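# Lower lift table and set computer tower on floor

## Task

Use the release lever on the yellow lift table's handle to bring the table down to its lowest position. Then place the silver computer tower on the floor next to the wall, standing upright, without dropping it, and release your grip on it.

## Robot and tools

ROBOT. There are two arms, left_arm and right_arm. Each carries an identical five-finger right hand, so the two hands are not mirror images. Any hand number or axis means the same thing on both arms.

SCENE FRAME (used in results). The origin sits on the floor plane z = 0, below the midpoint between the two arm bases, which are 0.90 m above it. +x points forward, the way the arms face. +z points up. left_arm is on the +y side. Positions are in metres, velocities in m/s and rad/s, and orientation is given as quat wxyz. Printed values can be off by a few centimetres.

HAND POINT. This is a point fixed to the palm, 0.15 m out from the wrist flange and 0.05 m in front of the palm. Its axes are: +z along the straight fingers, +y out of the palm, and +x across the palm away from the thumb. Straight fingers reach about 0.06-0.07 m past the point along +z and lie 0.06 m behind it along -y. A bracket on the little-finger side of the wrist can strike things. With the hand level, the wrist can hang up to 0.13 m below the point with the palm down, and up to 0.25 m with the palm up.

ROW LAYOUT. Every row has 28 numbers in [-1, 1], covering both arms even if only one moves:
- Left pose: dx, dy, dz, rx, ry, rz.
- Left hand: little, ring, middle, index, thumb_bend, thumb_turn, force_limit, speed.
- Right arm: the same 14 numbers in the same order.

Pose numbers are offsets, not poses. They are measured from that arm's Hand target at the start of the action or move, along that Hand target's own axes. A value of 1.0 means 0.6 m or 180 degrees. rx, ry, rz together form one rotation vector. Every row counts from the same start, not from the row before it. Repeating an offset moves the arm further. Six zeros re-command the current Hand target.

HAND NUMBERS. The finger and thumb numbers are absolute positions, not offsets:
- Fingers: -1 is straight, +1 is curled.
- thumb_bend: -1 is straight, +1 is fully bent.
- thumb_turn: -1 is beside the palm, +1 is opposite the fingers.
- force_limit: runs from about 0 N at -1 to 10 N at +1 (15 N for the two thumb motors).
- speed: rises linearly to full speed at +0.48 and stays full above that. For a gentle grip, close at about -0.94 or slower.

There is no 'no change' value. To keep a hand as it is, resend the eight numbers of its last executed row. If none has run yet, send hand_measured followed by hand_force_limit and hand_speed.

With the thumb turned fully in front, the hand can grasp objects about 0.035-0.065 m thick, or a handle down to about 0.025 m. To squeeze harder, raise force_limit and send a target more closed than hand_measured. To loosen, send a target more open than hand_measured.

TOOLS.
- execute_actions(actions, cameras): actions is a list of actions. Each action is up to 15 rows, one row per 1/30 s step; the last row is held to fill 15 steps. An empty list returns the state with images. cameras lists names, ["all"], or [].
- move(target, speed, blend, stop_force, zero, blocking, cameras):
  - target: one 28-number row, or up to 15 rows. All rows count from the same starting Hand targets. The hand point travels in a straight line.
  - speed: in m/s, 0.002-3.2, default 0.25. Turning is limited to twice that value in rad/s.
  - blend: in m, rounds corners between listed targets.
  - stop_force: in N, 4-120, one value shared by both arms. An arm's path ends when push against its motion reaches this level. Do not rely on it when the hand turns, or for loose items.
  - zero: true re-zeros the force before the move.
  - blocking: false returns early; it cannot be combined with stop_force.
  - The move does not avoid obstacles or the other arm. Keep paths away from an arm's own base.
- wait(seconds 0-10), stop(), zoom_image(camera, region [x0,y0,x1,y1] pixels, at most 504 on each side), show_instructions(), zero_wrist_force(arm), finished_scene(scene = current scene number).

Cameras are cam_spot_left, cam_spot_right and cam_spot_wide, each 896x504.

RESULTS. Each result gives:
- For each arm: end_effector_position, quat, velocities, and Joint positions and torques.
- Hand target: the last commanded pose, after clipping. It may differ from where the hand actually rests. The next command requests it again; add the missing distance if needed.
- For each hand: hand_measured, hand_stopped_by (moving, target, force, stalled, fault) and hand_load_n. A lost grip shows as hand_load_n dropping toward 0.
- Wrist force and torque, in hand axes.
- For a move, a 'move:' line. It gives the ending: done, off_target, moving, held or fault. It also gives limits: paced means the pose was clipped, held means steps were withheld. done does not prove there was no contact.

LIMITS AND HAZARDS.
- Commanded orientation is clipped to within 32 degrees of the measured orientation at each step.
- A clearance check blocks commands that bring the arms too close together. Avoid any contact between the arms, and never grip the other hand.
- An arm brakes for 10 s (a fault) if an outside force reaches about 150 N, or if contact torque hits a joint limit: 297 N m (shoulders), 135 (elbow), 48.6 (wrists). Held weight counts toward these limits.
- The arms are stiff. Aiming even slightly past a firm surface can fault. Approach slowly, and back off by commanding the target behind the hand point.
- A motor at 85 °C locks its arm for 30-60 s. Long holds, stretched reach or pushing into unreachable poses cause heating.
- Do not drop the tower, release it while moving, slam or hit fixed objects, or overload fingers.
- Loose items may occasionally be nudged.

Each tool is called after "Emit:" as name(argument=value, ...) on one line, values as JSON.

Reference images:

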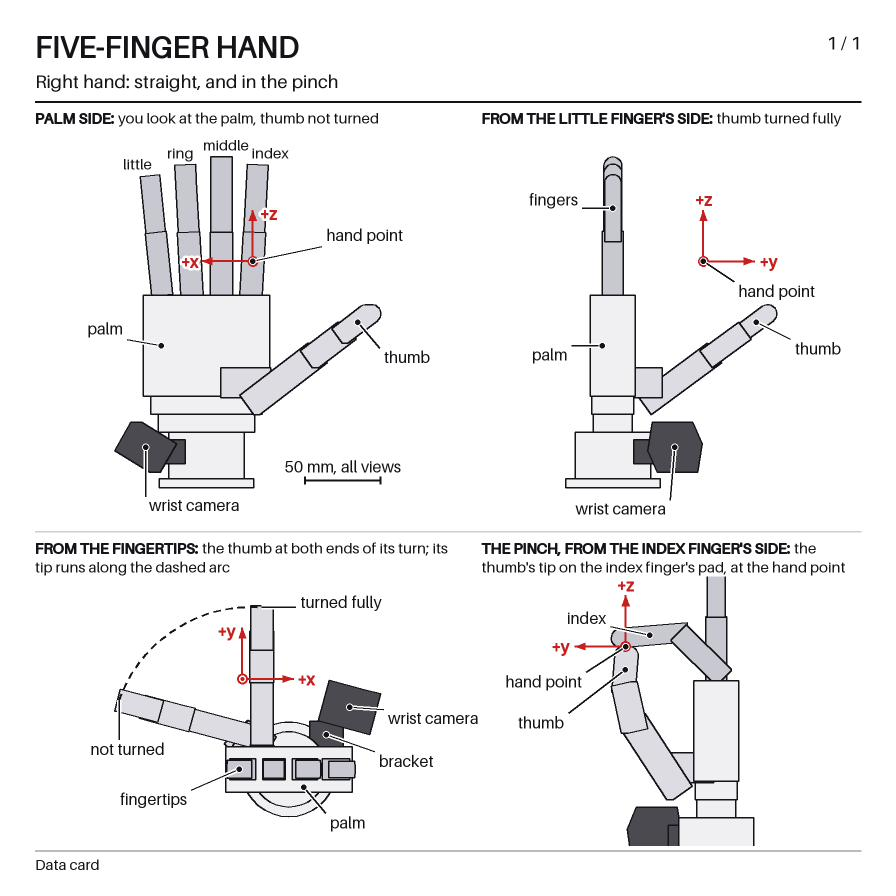

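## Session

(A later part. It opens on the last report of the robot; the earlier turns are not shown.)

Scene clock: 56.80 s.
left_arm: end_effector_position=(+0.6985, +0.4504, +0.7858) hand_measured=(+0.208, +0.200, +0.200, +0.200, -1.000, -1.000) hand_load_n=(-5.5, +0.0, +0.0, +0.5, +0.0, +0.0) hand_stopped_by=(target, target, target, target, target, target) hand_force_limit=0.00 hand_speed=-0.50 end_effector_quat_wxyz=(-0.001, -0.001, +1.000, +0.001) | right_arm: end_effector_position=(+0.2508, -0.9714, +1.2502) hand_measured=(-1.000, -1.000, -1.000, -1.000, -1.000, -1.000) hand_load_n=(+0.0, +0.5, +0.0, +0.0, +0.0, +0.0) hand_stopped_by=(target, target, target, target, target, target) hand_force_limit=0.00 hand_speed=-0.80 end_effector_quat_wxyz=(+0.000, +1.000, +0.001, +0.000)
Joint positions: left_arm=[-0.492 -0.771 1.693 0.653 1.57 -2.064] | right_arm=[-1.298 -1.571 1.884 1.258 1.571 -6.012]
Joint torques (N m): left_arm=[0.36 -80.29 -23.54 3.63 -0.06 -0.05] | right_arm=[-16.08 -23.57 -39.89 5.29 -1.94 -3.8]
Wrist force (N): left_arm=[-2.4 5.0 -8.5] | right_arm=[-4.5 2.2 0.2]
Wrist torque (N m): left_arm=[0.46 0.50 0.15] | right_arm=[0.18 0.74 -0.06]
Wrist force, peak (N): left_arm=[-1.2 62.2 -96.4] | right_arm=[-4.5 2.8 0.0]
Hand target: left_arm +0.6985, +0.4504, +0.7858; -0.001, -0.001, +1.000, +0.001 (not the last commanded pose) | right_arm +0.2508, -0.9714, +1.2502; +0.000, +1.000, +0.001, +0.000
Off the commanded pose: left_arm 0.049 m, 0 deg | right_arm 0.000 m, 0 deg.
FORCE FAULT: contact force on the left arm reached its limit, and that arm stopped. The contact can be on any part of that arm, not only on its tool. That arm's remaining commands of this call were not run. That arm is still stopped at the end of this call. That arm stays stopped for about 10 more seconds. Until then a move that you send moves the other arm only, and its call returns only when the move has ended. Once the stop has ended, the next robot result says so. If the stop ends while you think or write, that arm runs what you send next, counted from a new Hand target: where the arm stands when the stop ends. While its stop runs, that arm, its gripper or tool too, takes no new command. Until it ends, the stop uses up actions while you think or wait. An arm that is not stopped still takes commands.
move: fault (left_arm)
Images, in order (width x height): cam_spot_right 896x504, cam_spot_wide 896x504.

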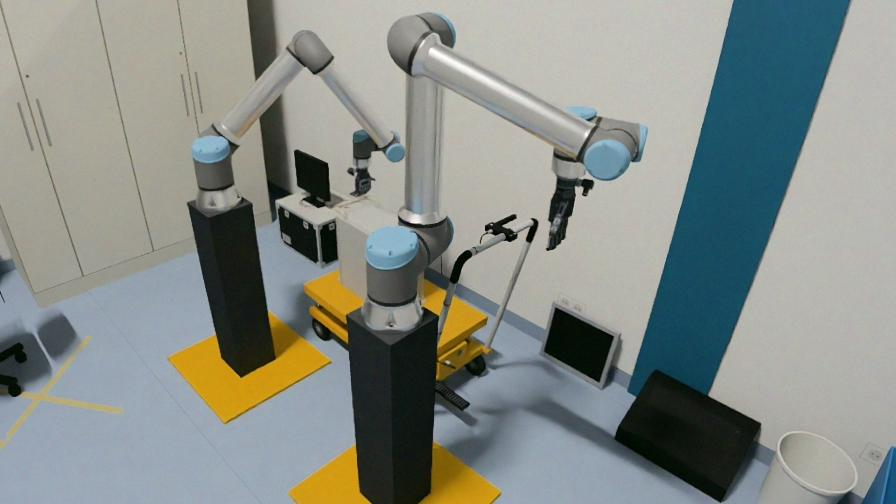

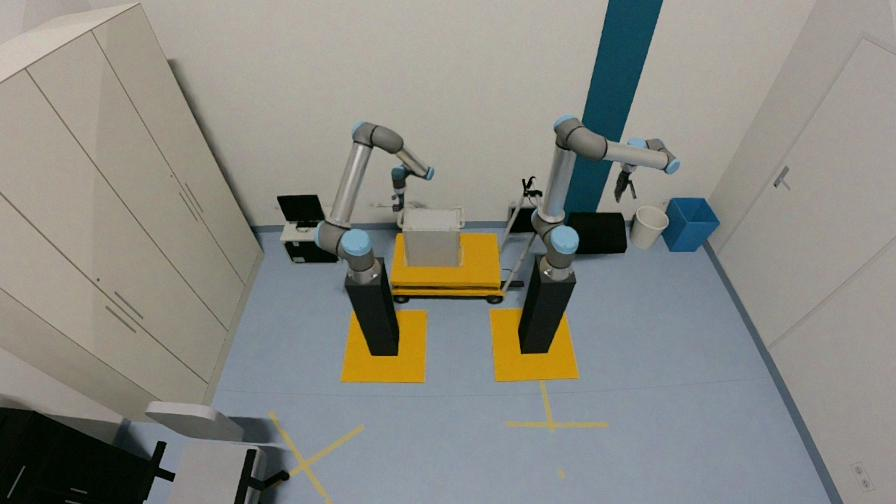

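Emit:
wait(seconds=10)

Scene clock: 68.07 s.
left_arm: end_effector_position=(+0.6985, +0.4504, +0.7858) hand_measured=(+0.208, +0.200, +0.200, +0.200, -1.000, -1.000) hand_load_n=(-5.5, +0.0, +0.0, +0.0, +0.0, +0.0) hand_stopped_by=(target, target, target, target, target, target) hand_force_limit=0.00 hand_speed=-0.50 end_effector_quat_wxyz=(-0.001, -0.001, +1.000, +0.001) | right_arm: end_effector_position=(+0.2508, -0.9714, +1.2502) hand_measured=(-1.000, -1.000, -1.000, -1.000, -1.000, -1.000) hand_load_n=(+0.0, +0.0, +0.0, +0.5, +0.0, +0.0) hand_stopped_by=(target, target, target, target, target, target) hand_force_limit=0.00 hand_speed=-0.80 end_effector_quat_wxyz=(+0.000, +1.000, +0.001, +0.000)
Joint positions: left_arm=[-0.492 -0.771 1.693 0.653 1.57 -2.064] | right_arm=[-1.298 -1.571 1.884 1.258 1.571 -6.012]
Joint torques (N m): left_arm=[0.12 -80.61 -23.7 3.64 0.01 -0.08] | right_arm=[-18.89 -23.4 -39.51 5.41 -2.79 -3.69]
Wrist force (N): left_arm=[0.2 7.5 -4.6] | right_arm=[-4.3 2.6 0.1]
Wrist torque (N m): left_arm=[0.33 0.20 0.41] | right_arm=[0.24 0.72 -0.03]
Wrist force, peak (N): left_arm=[1.7 6.6 -8.2] | right_arm=[-4.7 2.9 0.2]
Hand target: left_arm +0.6985, +0.4504, +0.7858; -0.001, -0.001, +1.000, +0.001 (not the last commanded pose) | right_arm +0.2508, -0.9714, +1.2502; +0.000, +1.000, +0.001, +0.000
Off the commanded pose: left_arm 0.049 m, 0 deg | right_arm 0.000 m, 0 deg.
FORCE FAULT, CONTINUED: the left arm's stop, for the force fault that an earlier result reported, is over. The rest of the stop counts as 19 of the actions that you can send in this scene. During its stop the left arm's controller moved it back a little. That arm's target is now where it stood when the stop ended, not its last command. That arm accepts commands again.
wait: 10.00 s; at rest from the start

Emit:
move(target=[0,0,-0.067,0,0,0,0.2,0.2,0.2,0.2,-1,-1,0,-0.5,0,0,0,0,0,0,-1,-1,-1,-1,-1,-1,0,-0.8], speed=0.1)

Emit:
move(target=[0.089,-0.05,0,0,0,0,0.2,0.2,0.2,0.2,-1,-1,0,-0.5,0,0,0,0,0,0,-1,-1,-1,-1,-1,-1,0,-0.8], cameras=["cam_spot_right","cam_spot_wide"], speed=0.1)

Emit:
zoom_image(camera="cam_spot_right", region=[310, 150, 410, 250])

Emit:
zoom_image(camera="cam_spot_wide", region=[370, 160, 470, 260])

Scene clock: 69.20 s.
left_arm: end_effector_position=(+0.6986, +0.4504, +0.8258) hand_measured=(+0.206, +0.200, +0.200, +0.200, -1.000, -1.000) hand_load_n=(+0.0, +0.0, +0.5, +0.0, +0.0, +0.0) hand_stopped_by=(target, target, target, target, target, target) hand_force_limit=0.00 hand_speed=-0.50 end_effector_quat_wxyz=(-0.001, -0.001, +1.000, +0.001) | right_arm: end_effector_position=(+0.2508, -0.9714, +1.2502) hand_measured=(-1.000, -1.000, -1.000, -1.000, -1.000, -1.000) hand_load_n=(+0.0, +0.0, +0.0, +0.0, +0.0, +0.0) hand_stopped_by=(target, target, target, target, target, target) hand_force_limit=0.00 hand_speed=-0.80 end_effector_quat_wxyz=(+0.000, +1.000, +0.001, +0.000)
Joint positions: left_arm=[-0.492 -0.822 1.694 0.703 1.57 -2.064] | right_arm=[-1.298 -1.571 1.884 1.258 1.571 -6.012]
Joint torques (N m): left_arm=[-3.18 -101.22 -35.12 6.7 -0.51 -0.66] | right_arm=[-14.04 -25.54 -38.99 5.46 -2.33 -3.59]
Wrist force (N): left_arm=[-0.4 0.0 0.4] | right_arm=[-4.4 2.5 0.3]
Wrist torque (N m): left_arm=[0.16 -0.01 -0.07] | right_arm=[0.21 0.72 -0.04]
Wrist force, peak (N): left_arm=[0.0 7.6 -4.5] | right_arm=[-4.6 2.7 -0.2]
Hand target: left_arm +0.6986, +0.4504, +0.8260; -0.001, -0.001, +1.000, +0.001 | right_arm +0.2508, -0.9714, +1.2502; +0.000, +1.000, +0.001, +0.000
Off the commanded pose: left_arm 0.000 m, 0 deg | right_arm 0.000 m, 0 deg.
move: done

Scene clock: 70.30 s.
left_arm: end_effector_position=(+0.6454, +0.4203, +0.8260) hand_measured=(+0.206, +0.200, +0.200, +0.200, -1.000, -1.000) hand_load_n=(+0.0, +0.0, +0.0, +0.0, +0.0, +0.0) hand_stopped_by=(target, target, target, target, target, target) hand_force_limit=0.00 hand_speed=-0.50 end_effector_quat_wxyz=(-0.001, -0.001, +1.000, +0.001) | right_arm: end_effector_position=(+0.2508, -0.9714, +1.2502) hand_measured=(-1.000, -1.000, -1.000, -1.000, -1.000, -1.000) hand_load_n=(+0.0, +0.0, +0.5, +0.0, +0.0, +0.0) hand_stopped_by=(target, target, target, target, target, target) hand_force_limit=0.00 hand_speed=-0.80 end_effector_quat_wxyz=(+0.000, +1.000, +0.001, +0.000)
Joint positions: left_arm=[-0.574 -0.869 1.793 0.651 1.571 -2.146] | right_arm=[-1.298 -1.571 1.884 1.258 1.571 -6.012]
Joint torques (N m): left_arm=[-7.03 -96.06 -10.94 2.04 -3.07 -3] | right_arm=[-15.99 -28.19 -40.62 5.52 -2.88 -3.08]
Wrist force (N): left_arm=[-0.3 -0.6 0.0] | right_arm=[-4.5 2.3 0.0]
Wrist torque (N m): left_arm=[0.09 0.00 -0.03] | right_arm=[0.20 0.74 -0.06]
Wrist force, peak (N): left_arm=[-1.0 0.1 -0.3] | right_arm=[-4.6 2.6 0.1]
Hand target: left_arm +0.6453, +0.4203, +0.8260; -0.001, -0.001, +1.000, +0.001 | right_arm +0.2508, -0.9714, +1.2502; +0.000, +1.000, +0.001, +0.000
Off the commanded pose: left_arm 0.000 m, 0 deg | right_arm 0.000 m, 0 deg.
move: done
Images, in order (width x height): cam_spot_right 896x504, cam_spot_wide 896x504.

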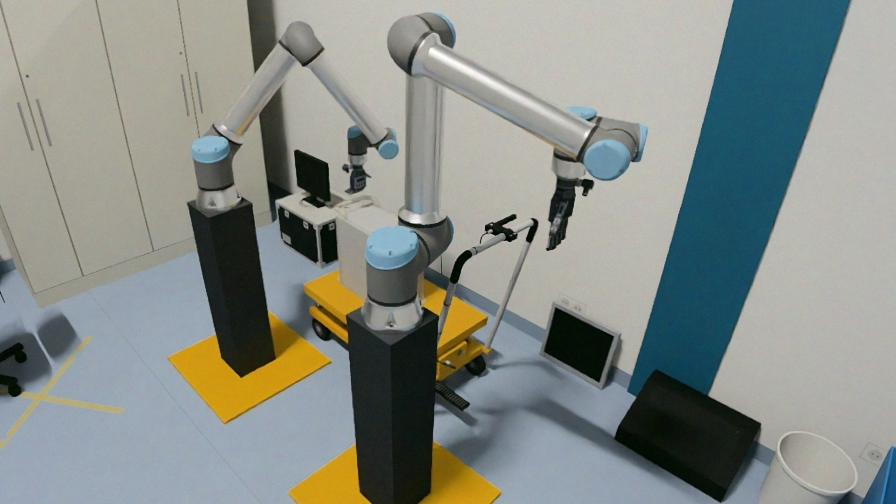

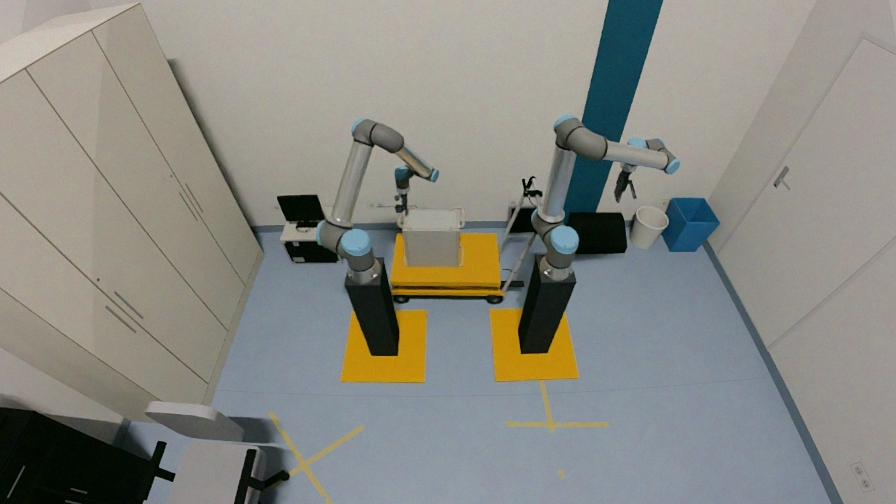

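Scaled by 5.040 from the camera's 896x504 image, which has a finer 1280x720 frame.

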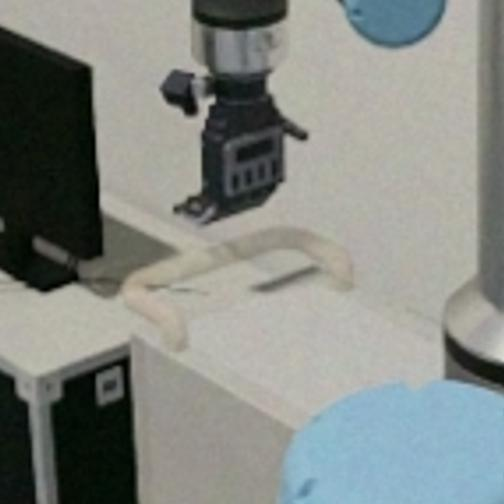

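Scaled by 5.040 from the camera's 896x504 image, which has a finer 1280x720 frame.

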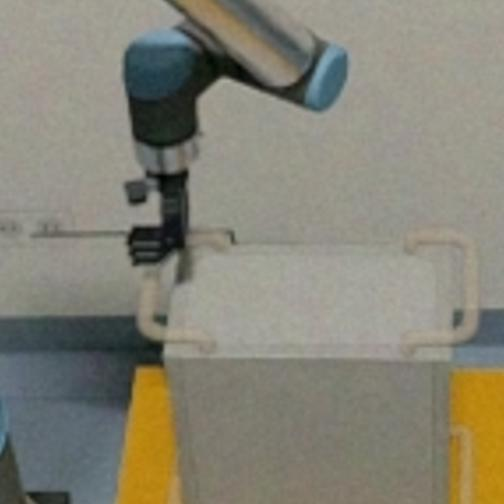

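Emit:
move(target=[0,0,0.15,0,0,0,0.2,0.2,0.2,0.2,-1,-1,0,-0.5,0,0,0,0,0,0,-1,-1,-1,-1,-1,-1,0,-0.8], speed=0.02, stop_force=5, cameras=["cam_spot_right","cam_spot_wide"])

Emit:
zoom_image(camera="cam_spot_right", region=[310, 150, 410, 250])

Emit:
zoom_image(camera="cam_spot_wide", region=[370, 160, 470, 260])

Scene clock: 73.60 s.
left_arm: end_effector_position=(+0.6452, +0.4204, +0.7897) hand_measured=(+0.206, +0.200, +0.200, +0.200, -1.000, -1.000) hand_load_n=(+0.0, +0.0, +0.0, -2.0, +0.0, +0.0) hand_stopped_by=(target, target, target, target, target, target) hand_force_limit=0.00 hand_speed=-0.50 end_effector_quat_wxyz=(-0.001, -0.001, +1.000, +0.001) | right_arm: end_effector_position=(+0.2508, -0.9714, +1.2502) hand_measured=(-1.000, -1.000, -1.000, -1.000, -1.000, -1.000) hand_load_n=(+0.0, +0.0, +0.0, +0.0, +0.0, +0.0) hand_stopped_by=(target, target, target, target, target, target) hand_force_limit=0.00 hand_speed=-0.80 end_effector_quat_wxyz=(+0.000, +1.000, +0.001, +0.000)
Joint positions: left_arm=[-0.574 -0.82 1.793 0.602 1.57 -2.146] | right_arm=[-1.298 -1.571 1.884 1.258 1.571 -6.012]
Joint torques (N m): left_arm=[-4.18 -93.99 -9.27 6.19 -0.27 -0.72] | right_arm=[-14.53 -25.6 -38.46 5.2 -2.33 -3.87]
Wrist force (N): left_arm=[0.1 0.1 -3.5] | right_arm=[-4.3 2.4 0.1]
Wrist torque (N m): left_arm=[0.27 0.00 0.01] | right_arm=[0.21 0.71 -0.04]
Wrist force, peak (N): left_arm=[1.8 -2.5 -30.0] | right_arm=[-4.7 2.6 0.3]
Hand target: left_arm +0.6452, +0.4203, +0.7897; -0.001, -0.001, +1.000, +0.001 (not the last commanded pose) | right_arm +0.2508, -0.9714, +1.2502; +0.000, +1.000, +0.001, +0.000
Off the commanded pose: left_arm 0.054 m, 0 deg | right_arm 0.000 m, 0 deg.
move: contact (left_arm)
Images, in order (width x height): cam_spot_right 896x504, cam_spot_wide 896x504.

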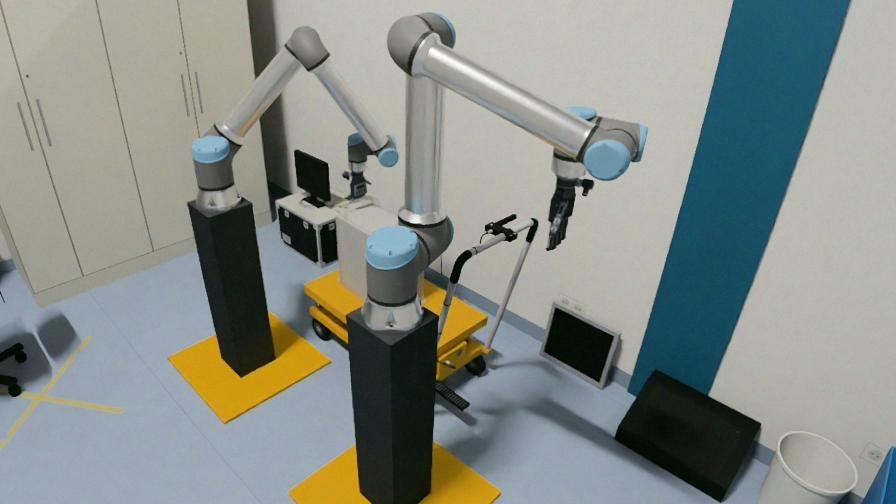

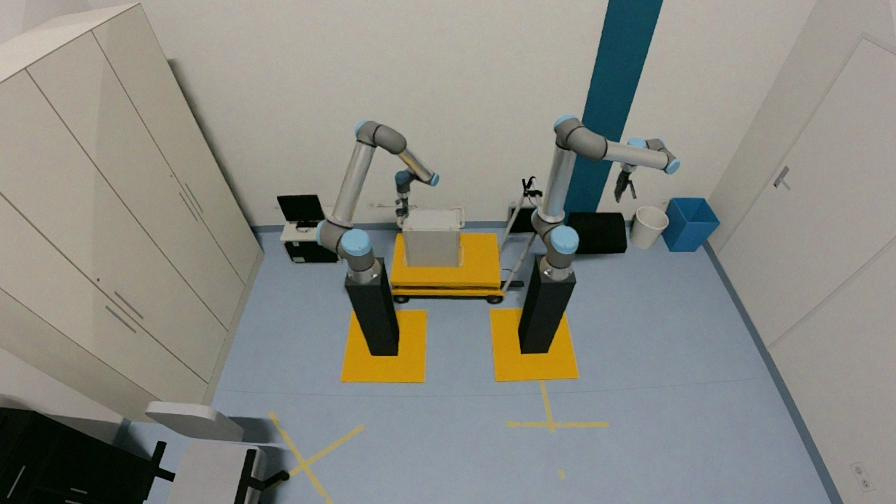

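Scaled by 5.040 from the camera's 896x504 image, which has a finer 1280x720 frame.

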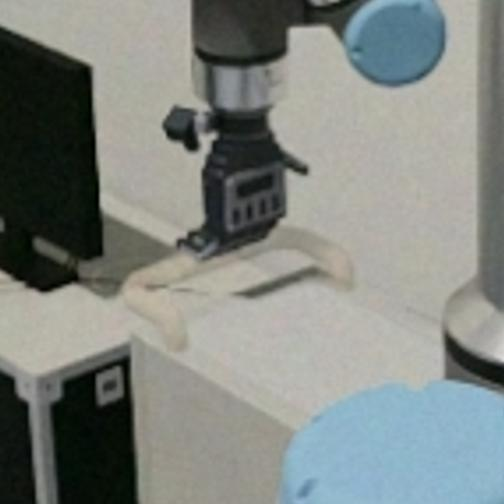

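Scaled by 5.040 from the camera's 896x504 image, which has a finer 1280x720 frame.

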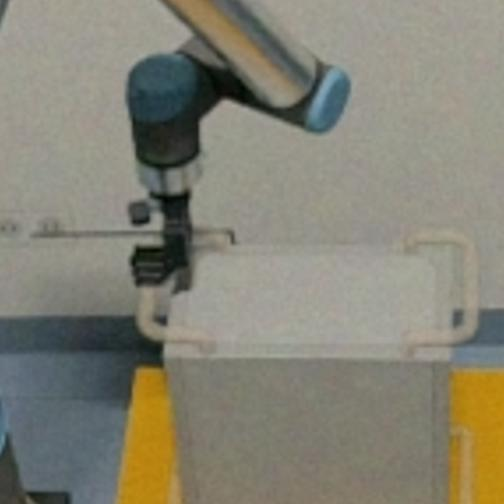

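Emit:
move(target=[[0,0,-0.033,0,0,0,0.2,0.2,0.2,0.2,-1,-1,0,-0.5,0,0,0,0,0,0,-1,-1,-1,-1,-1,-1,0,-0.8],[0,-0.117,-0.033,0,0,0,0.2,0.2,0.2,0.2,-1,-1,0,-0.5,0,0,0,0,0,0,-1,-1,-1,-1,-1,-1,0,-0.8]], speed=0.08)

Emit:
move(target=[0,0,0.124,0,0,0,0.2,0.2,0.2,0.2,-1,-1,0,-0.5,0,0,0,0,0,0,-1,-1,-1,-1,-1,-1,0,-0.8], speed=0.02, stop_force=5, cameras=["cam_spot_right","cam_spot_wide"])

Emit:
zoom_image(camera="cam_spot_right", region=[310, 150, 410, 250])

Emit:
zoom_image(camera="cam_spot_wide", region=[370, 160, 470, 260])

Scene clock: 76.60 s.
left_arm: end_effector_position=(+0.6453, +0.3502, +0.8094) hand_measured=(+0.206, +0.200, +0.200, +0.200, -1.000, -1.000) hand_load_n=(+0.0, +0.0, +0.0, +0.0, +0.0, +0.0) hand_stopped_by=(target, target, target, target, target, target) hand_force_limit=0.00 hand_speed=-0.50 end_effector_quat_wxyz=(-0.001, -0.001, +1.000, +0.001) | right_arm: end_effector_position=(+0.2508, -0.9714, +1.2502) hand_measured=(-1.000, -1.000, -1.000, -1.000, -1.000, -1.000) hand_load_n=(-0.5, +0.0, +0.0, +0.0, +0.0, +0.0) hand_stopped_by=(target, target, target, target, target, target) hand_force_limit=0.00 hand_speed=-0.80 end_effector_quat_wxyz=(+0.000, +1.000, +0.001, +0.000)
Joint positions: left_arm=[-0.664 -0.822 1.738 0.658 1.571 -2.237] | right_arm=[-1.298 -1.571 1.884 1.258 1.571 -6.012]
Joint torques (N m): left_arm=[-7.32 -59.48 -35.52 6.65 1.61 -2.75] | right_arm=[-16.55 -27.08 -39.47 5.44 -2.93 -3.93]
Wrist force (N): left_arm=[-0.5 -0.2 0.0] | right_arm=[-4.2 2.1 0.0]
Wrist torque (N m): left_arm=[0.16 0.02 -0.03] | right_arm=[0.18 0.69 -0.04]
Wrist force, peak (N): left_arm=[-0.2 -0.1 -3.9] | right_arm=[-4.6 2.7 -0.1]
Hand target: left_arm +0.6453, +0.3501, +0.8094; -0.001, -0.001, +1.000, +0.001 | right_arm +0.2508, -0.9714, +1.2502; +0.000, +1.000, +0.001, +0.000
Off the commanded pose: left_arm 0.000 m, 0 deg | right_arm 0.000 m, 0 deg.
move: done

Scene clock: 80.80 s.
left_arm: end_effector_position=(+0.6452, +0.3502, +0.7504) hand_measured=(+0.206, +0.200, +0.200, +0.200, -1.000, -1.000) hand_load_n=(+0.0, -0.5, +0.0, -1.5, -0.5, +0.0) hand_stopped_by=(target, target, target, target, target, target) hand_force_limit=0.00 hand_speed=-0.50 end_effector_quat_wxyz=(-0.001, -0.001, +1.000, +0.001) | right_arm: end_effector_position=(+0.2508, -0.9714, +1.2502) hand_measured=(-1.000, -1.000, -1.000, -1.000, -1.000, -1.000) hand_load_n=(+0.0, +0.0, +0.0, +0.0, +0.0, +0.0) hand_stopped_by=(target, target, target, target, target, target) hand_force_limit=0.00 hand_speed=-0.80 end_effector_quat_wxyz=(+0.000, +1.000, +0.001, +0.000)
Joint positions: left_arm=[-0.664 -0.743 1.733 0.584 1.571 -2.237] | right_arm=[-1.298 -1.571 1.884 1.258 1.571 -6.012]
Joint torques (N m): left_arm=[-3.02 -98.05 -8.15 5.46 -0.45 -2.21] | right_arm=[-14.17 -27.89 -40.13 5.45 -2.27 -3.26]
Wrist force (N): left_arm=[0.5 0.6 -5.9] | right_arm=[-4.6 2.6 0.2]
Wrist torque (N m): left_arm=[0.38 0.03 0.03] | right_arm=[0.24 0.75 -0.05]
Wrist force, peak (N): left_arm=[2.8 -0.2 -44.5] | right_arm=[-4.7 2.7 0.3]
Hand target: left_arm +0.6452, +0.3502, +0.7504; -0.001, -0.001, +1.000, +0.001 (not the last commanded pose) | right_arm +0.2508, -0.9714, +1.2502; +0.000, +1.000, +0.001, +0.000
Off the commanded pose: left_arm 0.015 m, 0 deg | right_arm 0.000 m, 0 deg.
move: contact (left_arm)
Images, in order (width x height): cam_spot_right 896x504, cam_spot_wide 896x504.

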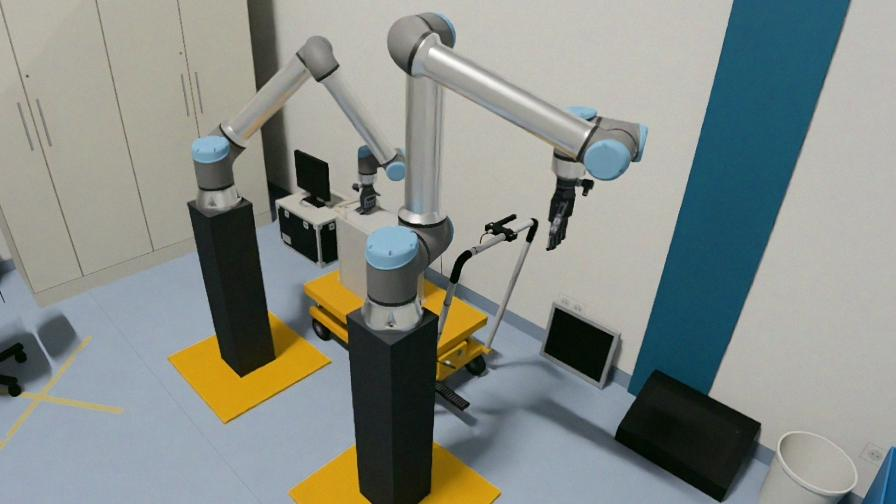

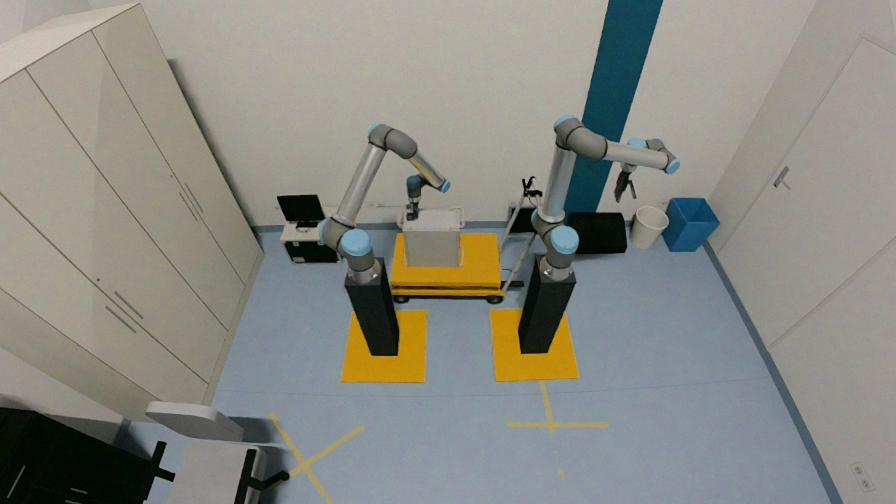

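Scaled by 5.040 from the camera's 896x504 image, which has a finer 1280x720 frame.

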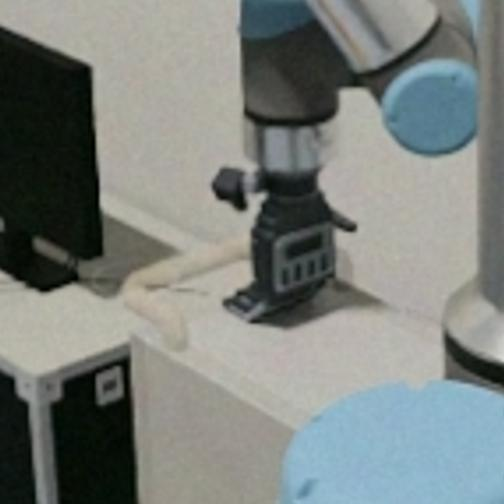

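Scaled by 5.040 from the camera's 896x504 image, which has a finer 1280x720 frame.

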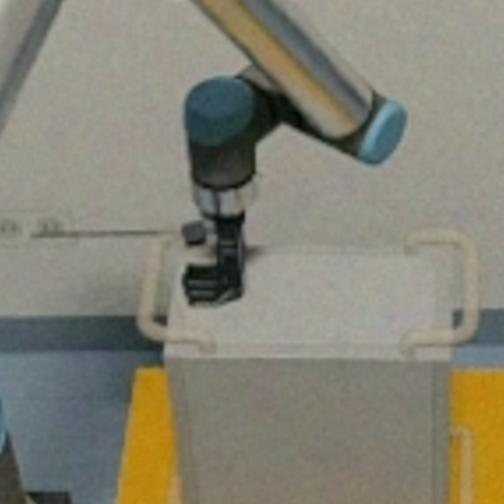

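Emit:
move(target=[[0,0.05,-0.417,0,0,0,0.2,0.2,0.2,0.2,-1,-1,0,-0.5,0,0,0,0,0,0,-1,-1,-1,-1,-1,-1,0,-0.8],[0.158,0.25,-0.417,0,0,0,0.2,0.2,0.2,0.2,-1,-1,0,-0.5,0,0,0,0,0,0,-1,-1,-1,-1,-1,-1,0,-0.8]], speed=0.2, blend=[0.05,0], cameras=["cam_spot_right"])

Scene clock: 85.50 s.
left_arm: end_effector_position=(+0.5509, +0.4994, +1.0012) hand_measured=(+0.206, +0.200, +0.200, +0.200, -1.000, -1.000) hand_load_n=(+0.0, +0.0, +0.0, +0.0, +0.0, +0.0) hand_stopped_by=(target, target, target, target, target, target) hand_force_limit=0.00 hand_speed=-0.50 end_effector_quat_wxyz=(-0.001, -0.001, +1.000, +0.001) | right_arm: end_effector_position=(+0.2508, -0.9714, +1.2502) hand_measured=(-1.000, -1.000, -1.000, -1.000, -1.000, -1.000) hand_load_n=(+0.0, +0.0, +0.0, +0.0, +0.0, +0.0) hand_stopped_by=(target, target, target, target, target, target) hand_force_limit=0.00 hand_speed=-0.80 end_effector_quat_wxyz=(+0.000, +1.000, +0.001, +0.000)
Joint positions: left_arm=[-0.544 -1.229 1.98 0.823 1.57 -2.116] | right_arm=[-1.298 -1.571 1.884 1.258 1.571 -6.012]
Joint torques (N m): left_arm=[11.93 -75.02 -16.95 1.9 -2.13 2.19] | right_arm=[-13.56 -27.79 -38.91 5.77 -2.14 -3.44]
Wrist force (N): left_arm=[-0.6 0.2 -0.1] | right_arm=[-4.4 2.4 0.5]
Wrist torque (N m): left_arm=[0.20 0.05 -0.19] | right_arm=[0.18 0.71 -0.04]
Wrist force, peak (N): left_arm=[0.2 0.7 -6.1] | right_arm=[-4.8 2.5 0.1]
Hand target: left_arm +0.5508, +0.4995, +1.0012; -0.001, -0.001, +1.000, +0.001 | right_arm +0.2508, -0.9714, +1.2502; +0.000, +1.000, +0.001, +0.000
Off the commanded pose: left_arm 0.000 m, 0 deg | right_arm 0.000 m, 0 deg.
move: done
Images, in order (width x height): cam_spot_right 896x504.

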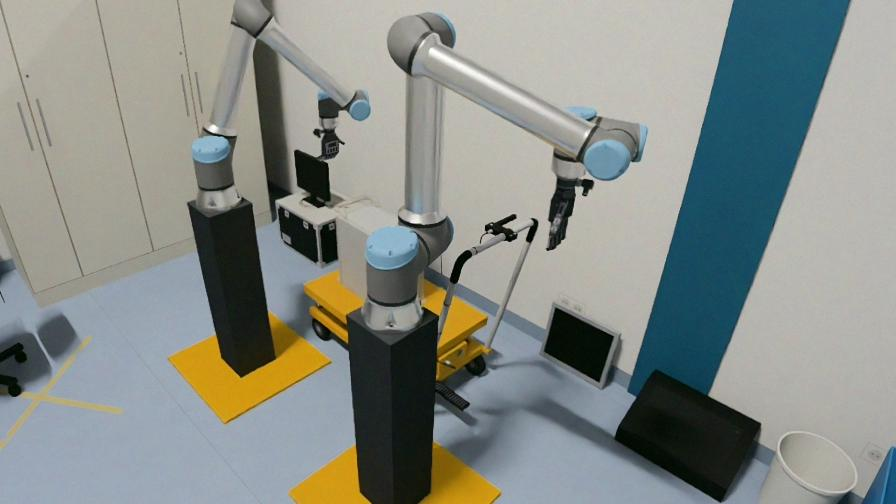

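Emit:
wait(seconds=0, cameras=["cam_spot_wide","cam_spot_left"])

Emit:
zoom_image(camera="cam_spot_wide", region=[250, 80, 700, 400])

Scene clock: 85.90 s.
left_arm: end_effector_position=(+0.5508, +0.4996, +1.0012) hand_measured=(+0.206, +0.200, +0.200, +0.200, -1.000, -1.000) hand_load_n=(+0.0, +0.0, +0.0, -0.5, +0.0, +0.0) hand_stopped_by=(target, target, target, target, target, target) hand_force_limit=0.00 hand_speed=-0.50 end_effector_quat_wxyz=(-0.001, -0.001, +1.000, +0.001) | right_arm: end_effector_position=(+0.2508, -0.9714, +1.2502) hand_measured=(-1.000, -1.000, -1.000, -1.000, -1.000, -1.000) hand_load_n=(+0.0, +0.0, +0.0, +0.0, +0.0, +0.0) hand_stopped_by=(target, target, target, target, target, target) hand_force_limit=0.00 hand_speed=-0.80 end_effector_quat_wxyz=(+0.000, +1.000, +0.001, +0.000)
Joint positions: left_arm=[-0.544 -1.229 1.98 0.823 1.57 -2.116] | right_arm=[-1.298 -1.571 1.884 1.258 1.571 -6.012]
Joint torques (N m): left_arm=[9.62 -75.71 -16.62 1.89 -0.64 1.9] | right_arm=[-16.11 -27.93 -39.54 5.19 -2.43 -3.42]
Wrist force (N): left_arm=[-0.2 0.1 0.2] | right_arm=[-4.5 2.3 0.1]
Wrist torque (N m): left_arm=[0.16 -0.02 -0.17] | right_arm=[0.19 0.74 -0.05]
Wrist force, peak (N): left_arm=[-0.5 0.4 0.0] | right_arm=[-4.6 2.6 0.1]
Hand target: left_arm +0.5508, +0.4995, +1.0012; -0.001, -0.001, +1.000, +0.001 | right_arm +0.2508, -0.9714, +1.2502; +0.000, +1.000, +0.001, +0.000
Off the commanded pose: left_arm 0.000 m, 0 deg | right_arm 0.000 m, 0 deg.
Images, in order (width x height): cam_spot_left 896x504, cam_spot_wide 896x504.

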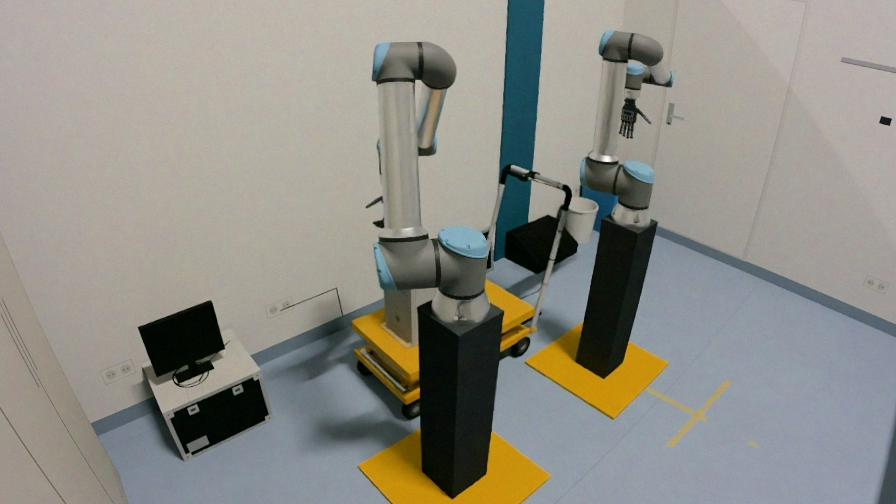

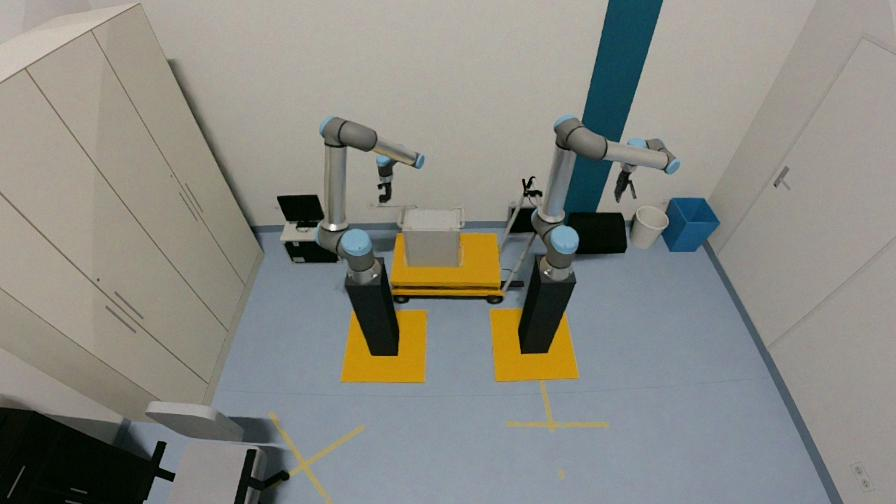

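Scaled by 1.120 from the camera's 896x504 image, which has a finer 1280x720 frame.

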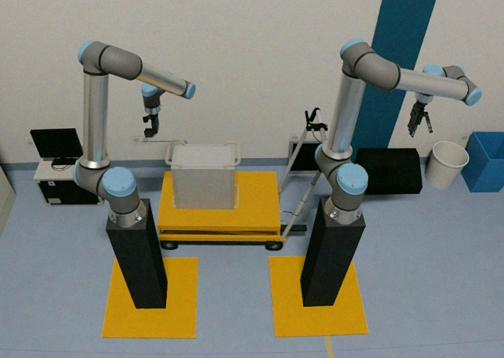

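Emit:
move(target=[[0,0,0,0,0,0.5,0,0,0,0,-1,-1,0,-0.5,0,0,0,0,0,0,-1,-1,-1,-1,-1,-1,0,-0.8],[0,0,0,0,0,1,0,0,0,0,-1,-1,0,-0.5,0,0,0,0,0,0,-1,-1,-1,-1,-1,-1,0,-0.8]], speed=0.7, blend=[0.05,0], cameras=["cam_spot_left","cam_spot_wide"])

Scene clock: 91.83 s.
left_arm: end_effector_position=(+0.5508, +0.4995, +1.0012) hand_measured=(+0.000, +0.000, +0.000, +0.000, -1.000, -1.000) hand_load_n=(+0.0, +0.0, +0.0, +0.0, -0.5, +0.0) hand_stopped_by=(target, target, target, target, target, target) hand_force_limit=0.00 hand_speed=-0.50 end_effector_quat_wxyz=(-0.001, +1.000, +0.001, -0.001) | right_arm: end_effector_position=(+0.2508, -0.9714, +1.2502) hand_measured=(-1.000, -1.000, -1.000, -1.000, -1.000, -1.000) hand_load_n=(+0.0, +0.0, +0.0, +0.0, +0.0, +0.0) hand_stopped_by=(target, target, target, target, target, target) hand_force_limit=0.00 hand_speed=-0.80 end_effector_quat_wxyz=(+0.000, +1.000, +0.001, +0.000)
Joint positions: left_arm=[-0.288 -1.161 1.876 0.859 1.569 1.281] | right_arm=[-1.298 -1.571 1.884 1.258 1.571 -6.012]
Joint torques (N m): left_arm=[8.94 -41.53 -40.76 6.54 3.76 2.5] | right_arm=[-14.15 -28.31 -40.56 5.07 -2.69 -3.15]
Wrist force (N): left_arm=[-0.3 0.2 -0.2] | right_arm=[-4.2 2.4 0.3]
Wrist torque (N m): left_arm=[0.20 0.02 -0.16] | right_arm=[0.21 0.69 -0.03]
Wrist force, peak (N): left_arm=[-1.0 0.3 -0.1] | right_arm=[-5.1 2.3 0.1]
Hand target: left_arm +0.5508, +0.4995, +1.0012; -0.001, +1.000, +0.001, -0.001 | right_arm +0.2508, -0.9714, +1.2502; +0.000, +1.000, +0.001, +0.000
Off the commanded pose: left_arm 0.000 m, 0 deg | right_arm 0.000 m, 0 deg.
move: done; blend cut to 0 m at target 1
Images, in order (width x height): cam_spot_left 896x504, cam_spot_wide 896x504.

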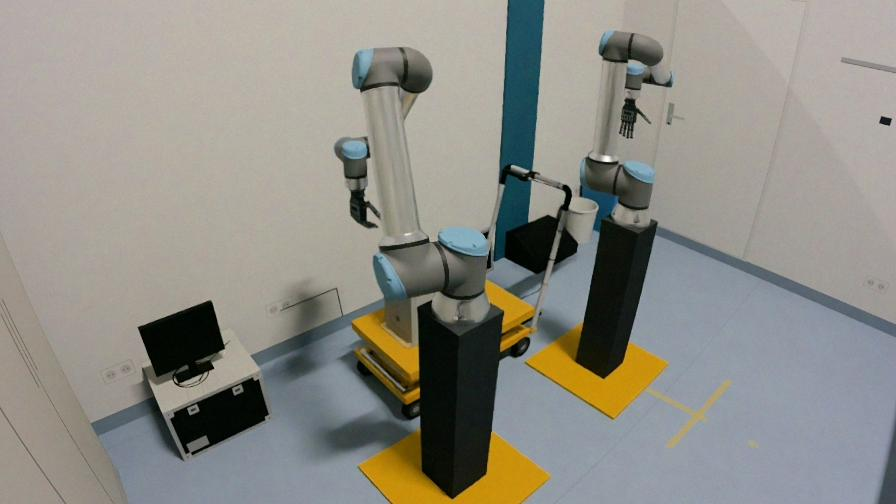

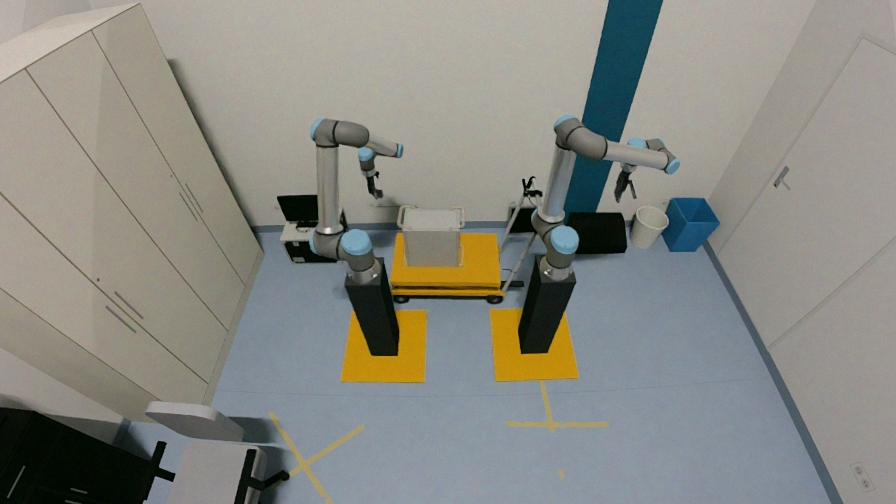

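Emit:
move(target=[[0.0237,0.049,0.2,0,0,0,0,0,0,0,-1,-1,0,-0.5,0.417,-0.75,0,0,0,0.5,-1,-1,-1,-1,-1,-1,0,-0.8],[0.0237,0.049,0.415,0,0,0,0,0,0,0,-1,-1,0,-0.5,0.583,-0.98,0,0,0,1,0,0,0,0,-1,-1,0,-0.5]], speed=0.5, cameras=["all"])

Scene clock: 97.77 s.
left_arm: end_effector_position=(+0.5644, +0.4707, +0.7521) hand_measured=(+0.000, +0.000, +0.000, +0.000, -1.000, -1.000) hand_load_n=(+0.0, +0.0, +0.0, +0.0, +0.0, +0.0) hand_stopped_by=(target, target, target, target, target, target) hand_force_limit=0.00 hand_speed=-0.50 end_effector_quat_wxyz=(-0.001, +1.000, +0.001, -0.001) | right_arm: end_effector_position=(+0.5999, -0.3830, +1.2499) hand_measured=(+0.000, +0.000, +0.000, +0.000, -1.000, -1.000) hand_load_n=(+0.0, +0.0, +0.0, +0.0, +0.0, +0.0) hand_stopped_by=(target, target, target, target, target, target) hand_force_limit=0.00 hand_speed=-0.50 end_effector_quat_wxyz=(+0.000, -0.001, +1.000, +0.000)
Joint positions: left_arm=[-0.329 -0.809 1.894 0.49 1.57 1.24] | right_arm=[-0.12 -1.366 1.656 1.281 1.571 -1.692]
Joint torques (N m): left_arm=[7.43 -54.6 -28.01 1.86 0.38 2.05] | right_arm=[21.3 -41.08 -34.84 5.18 0.53 4.26]
Wrist force (N): left_arm=[-0.2 0.1 0.2] | right_arm=[-4.1 2.5 -0.6]
Wrist torque (N m): left_arm=[0.18 -0.02 0.00] | right_arm=[0.28 0.72 -0.27]
Wrist force, peak (N): left_arm=[-0.5 0.2 -0.7] | right_arm=[-5.4 3.7 0.0]
Hand target: left_arm +0.5644, +0.4707, +0.7521; -0.001, +1.000, +0.001, -0.001 | right_arm +0.5999, -0.3830, +1.2499; +0.000, -0.001, +1.000, +0.000
Off the commanded pose: left_arm 0.000 m, 0 deg | right_arm 0.000 m, 0 deg.
move: done

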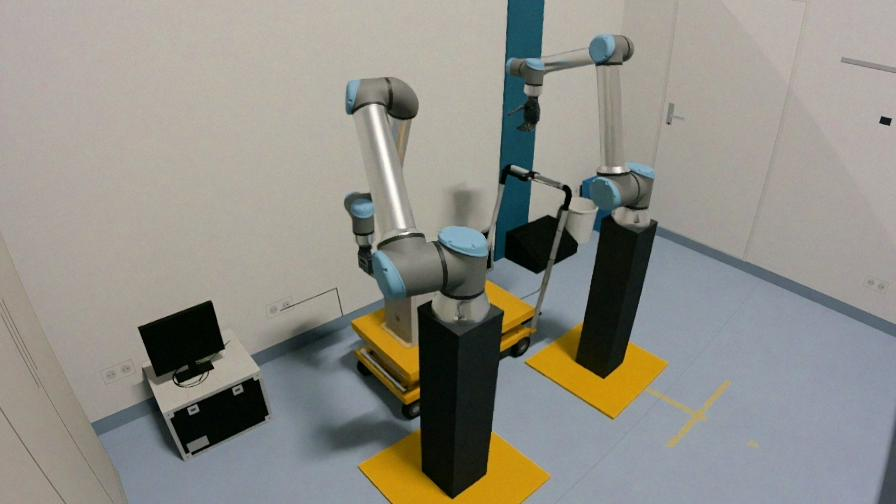

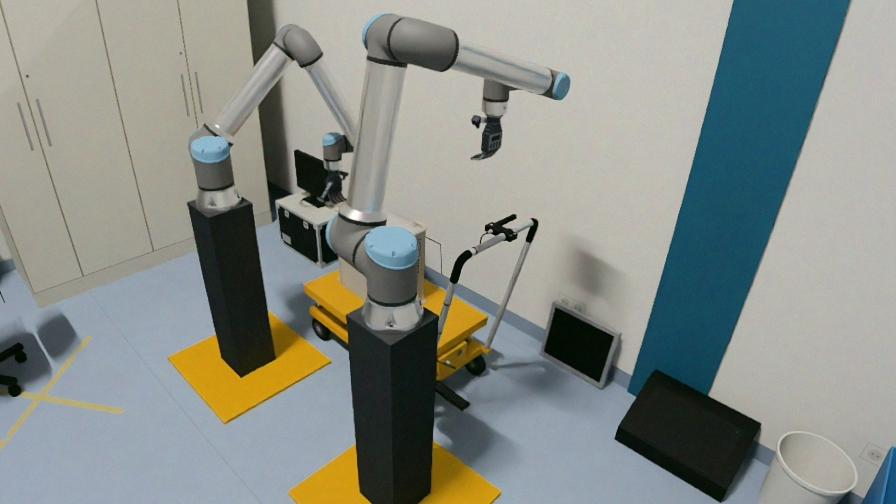

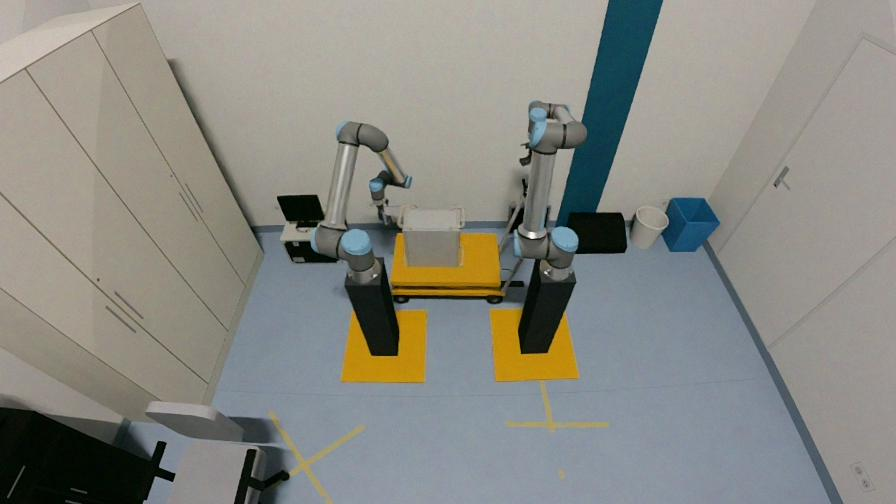

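Emit:
zoom_image(camera="cam_spot_wide", region=[370, 170, 540, 310])

Emit:
zoom_image(camera="cam_spot_left", region=[320, 190, 460, 330])

Emit:
zoom_image(camera="cam_spot_right", region=[290, 120, 470, 300])

Scaled by 2.965 from the camera's 896x504 image, which has a finer 1280x720 frame.

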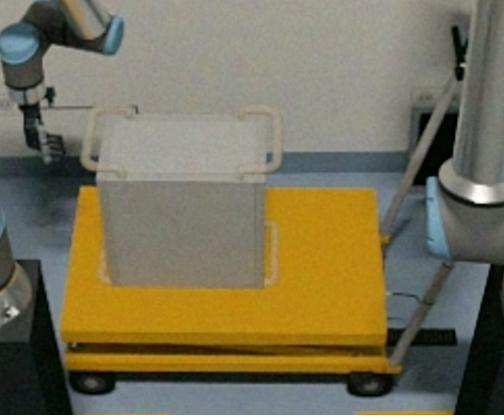

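Scaled by 3.600 from the camera's 896x504 image, which has a finer 1280x720 frame.

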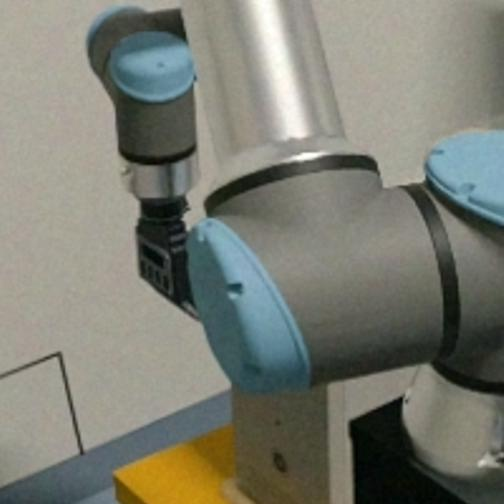

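Scaled by 2.800 from the camera's 896x504 image, which has a finer 1280x720 frame.

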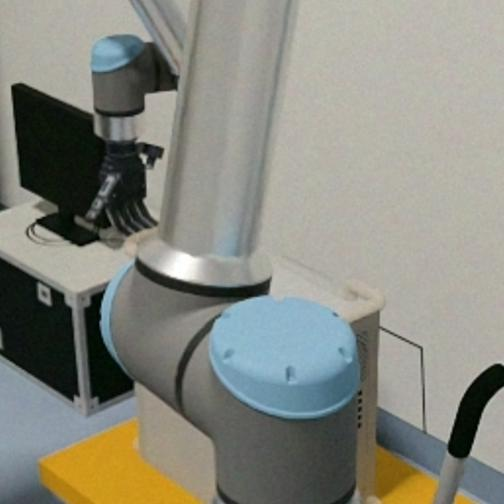

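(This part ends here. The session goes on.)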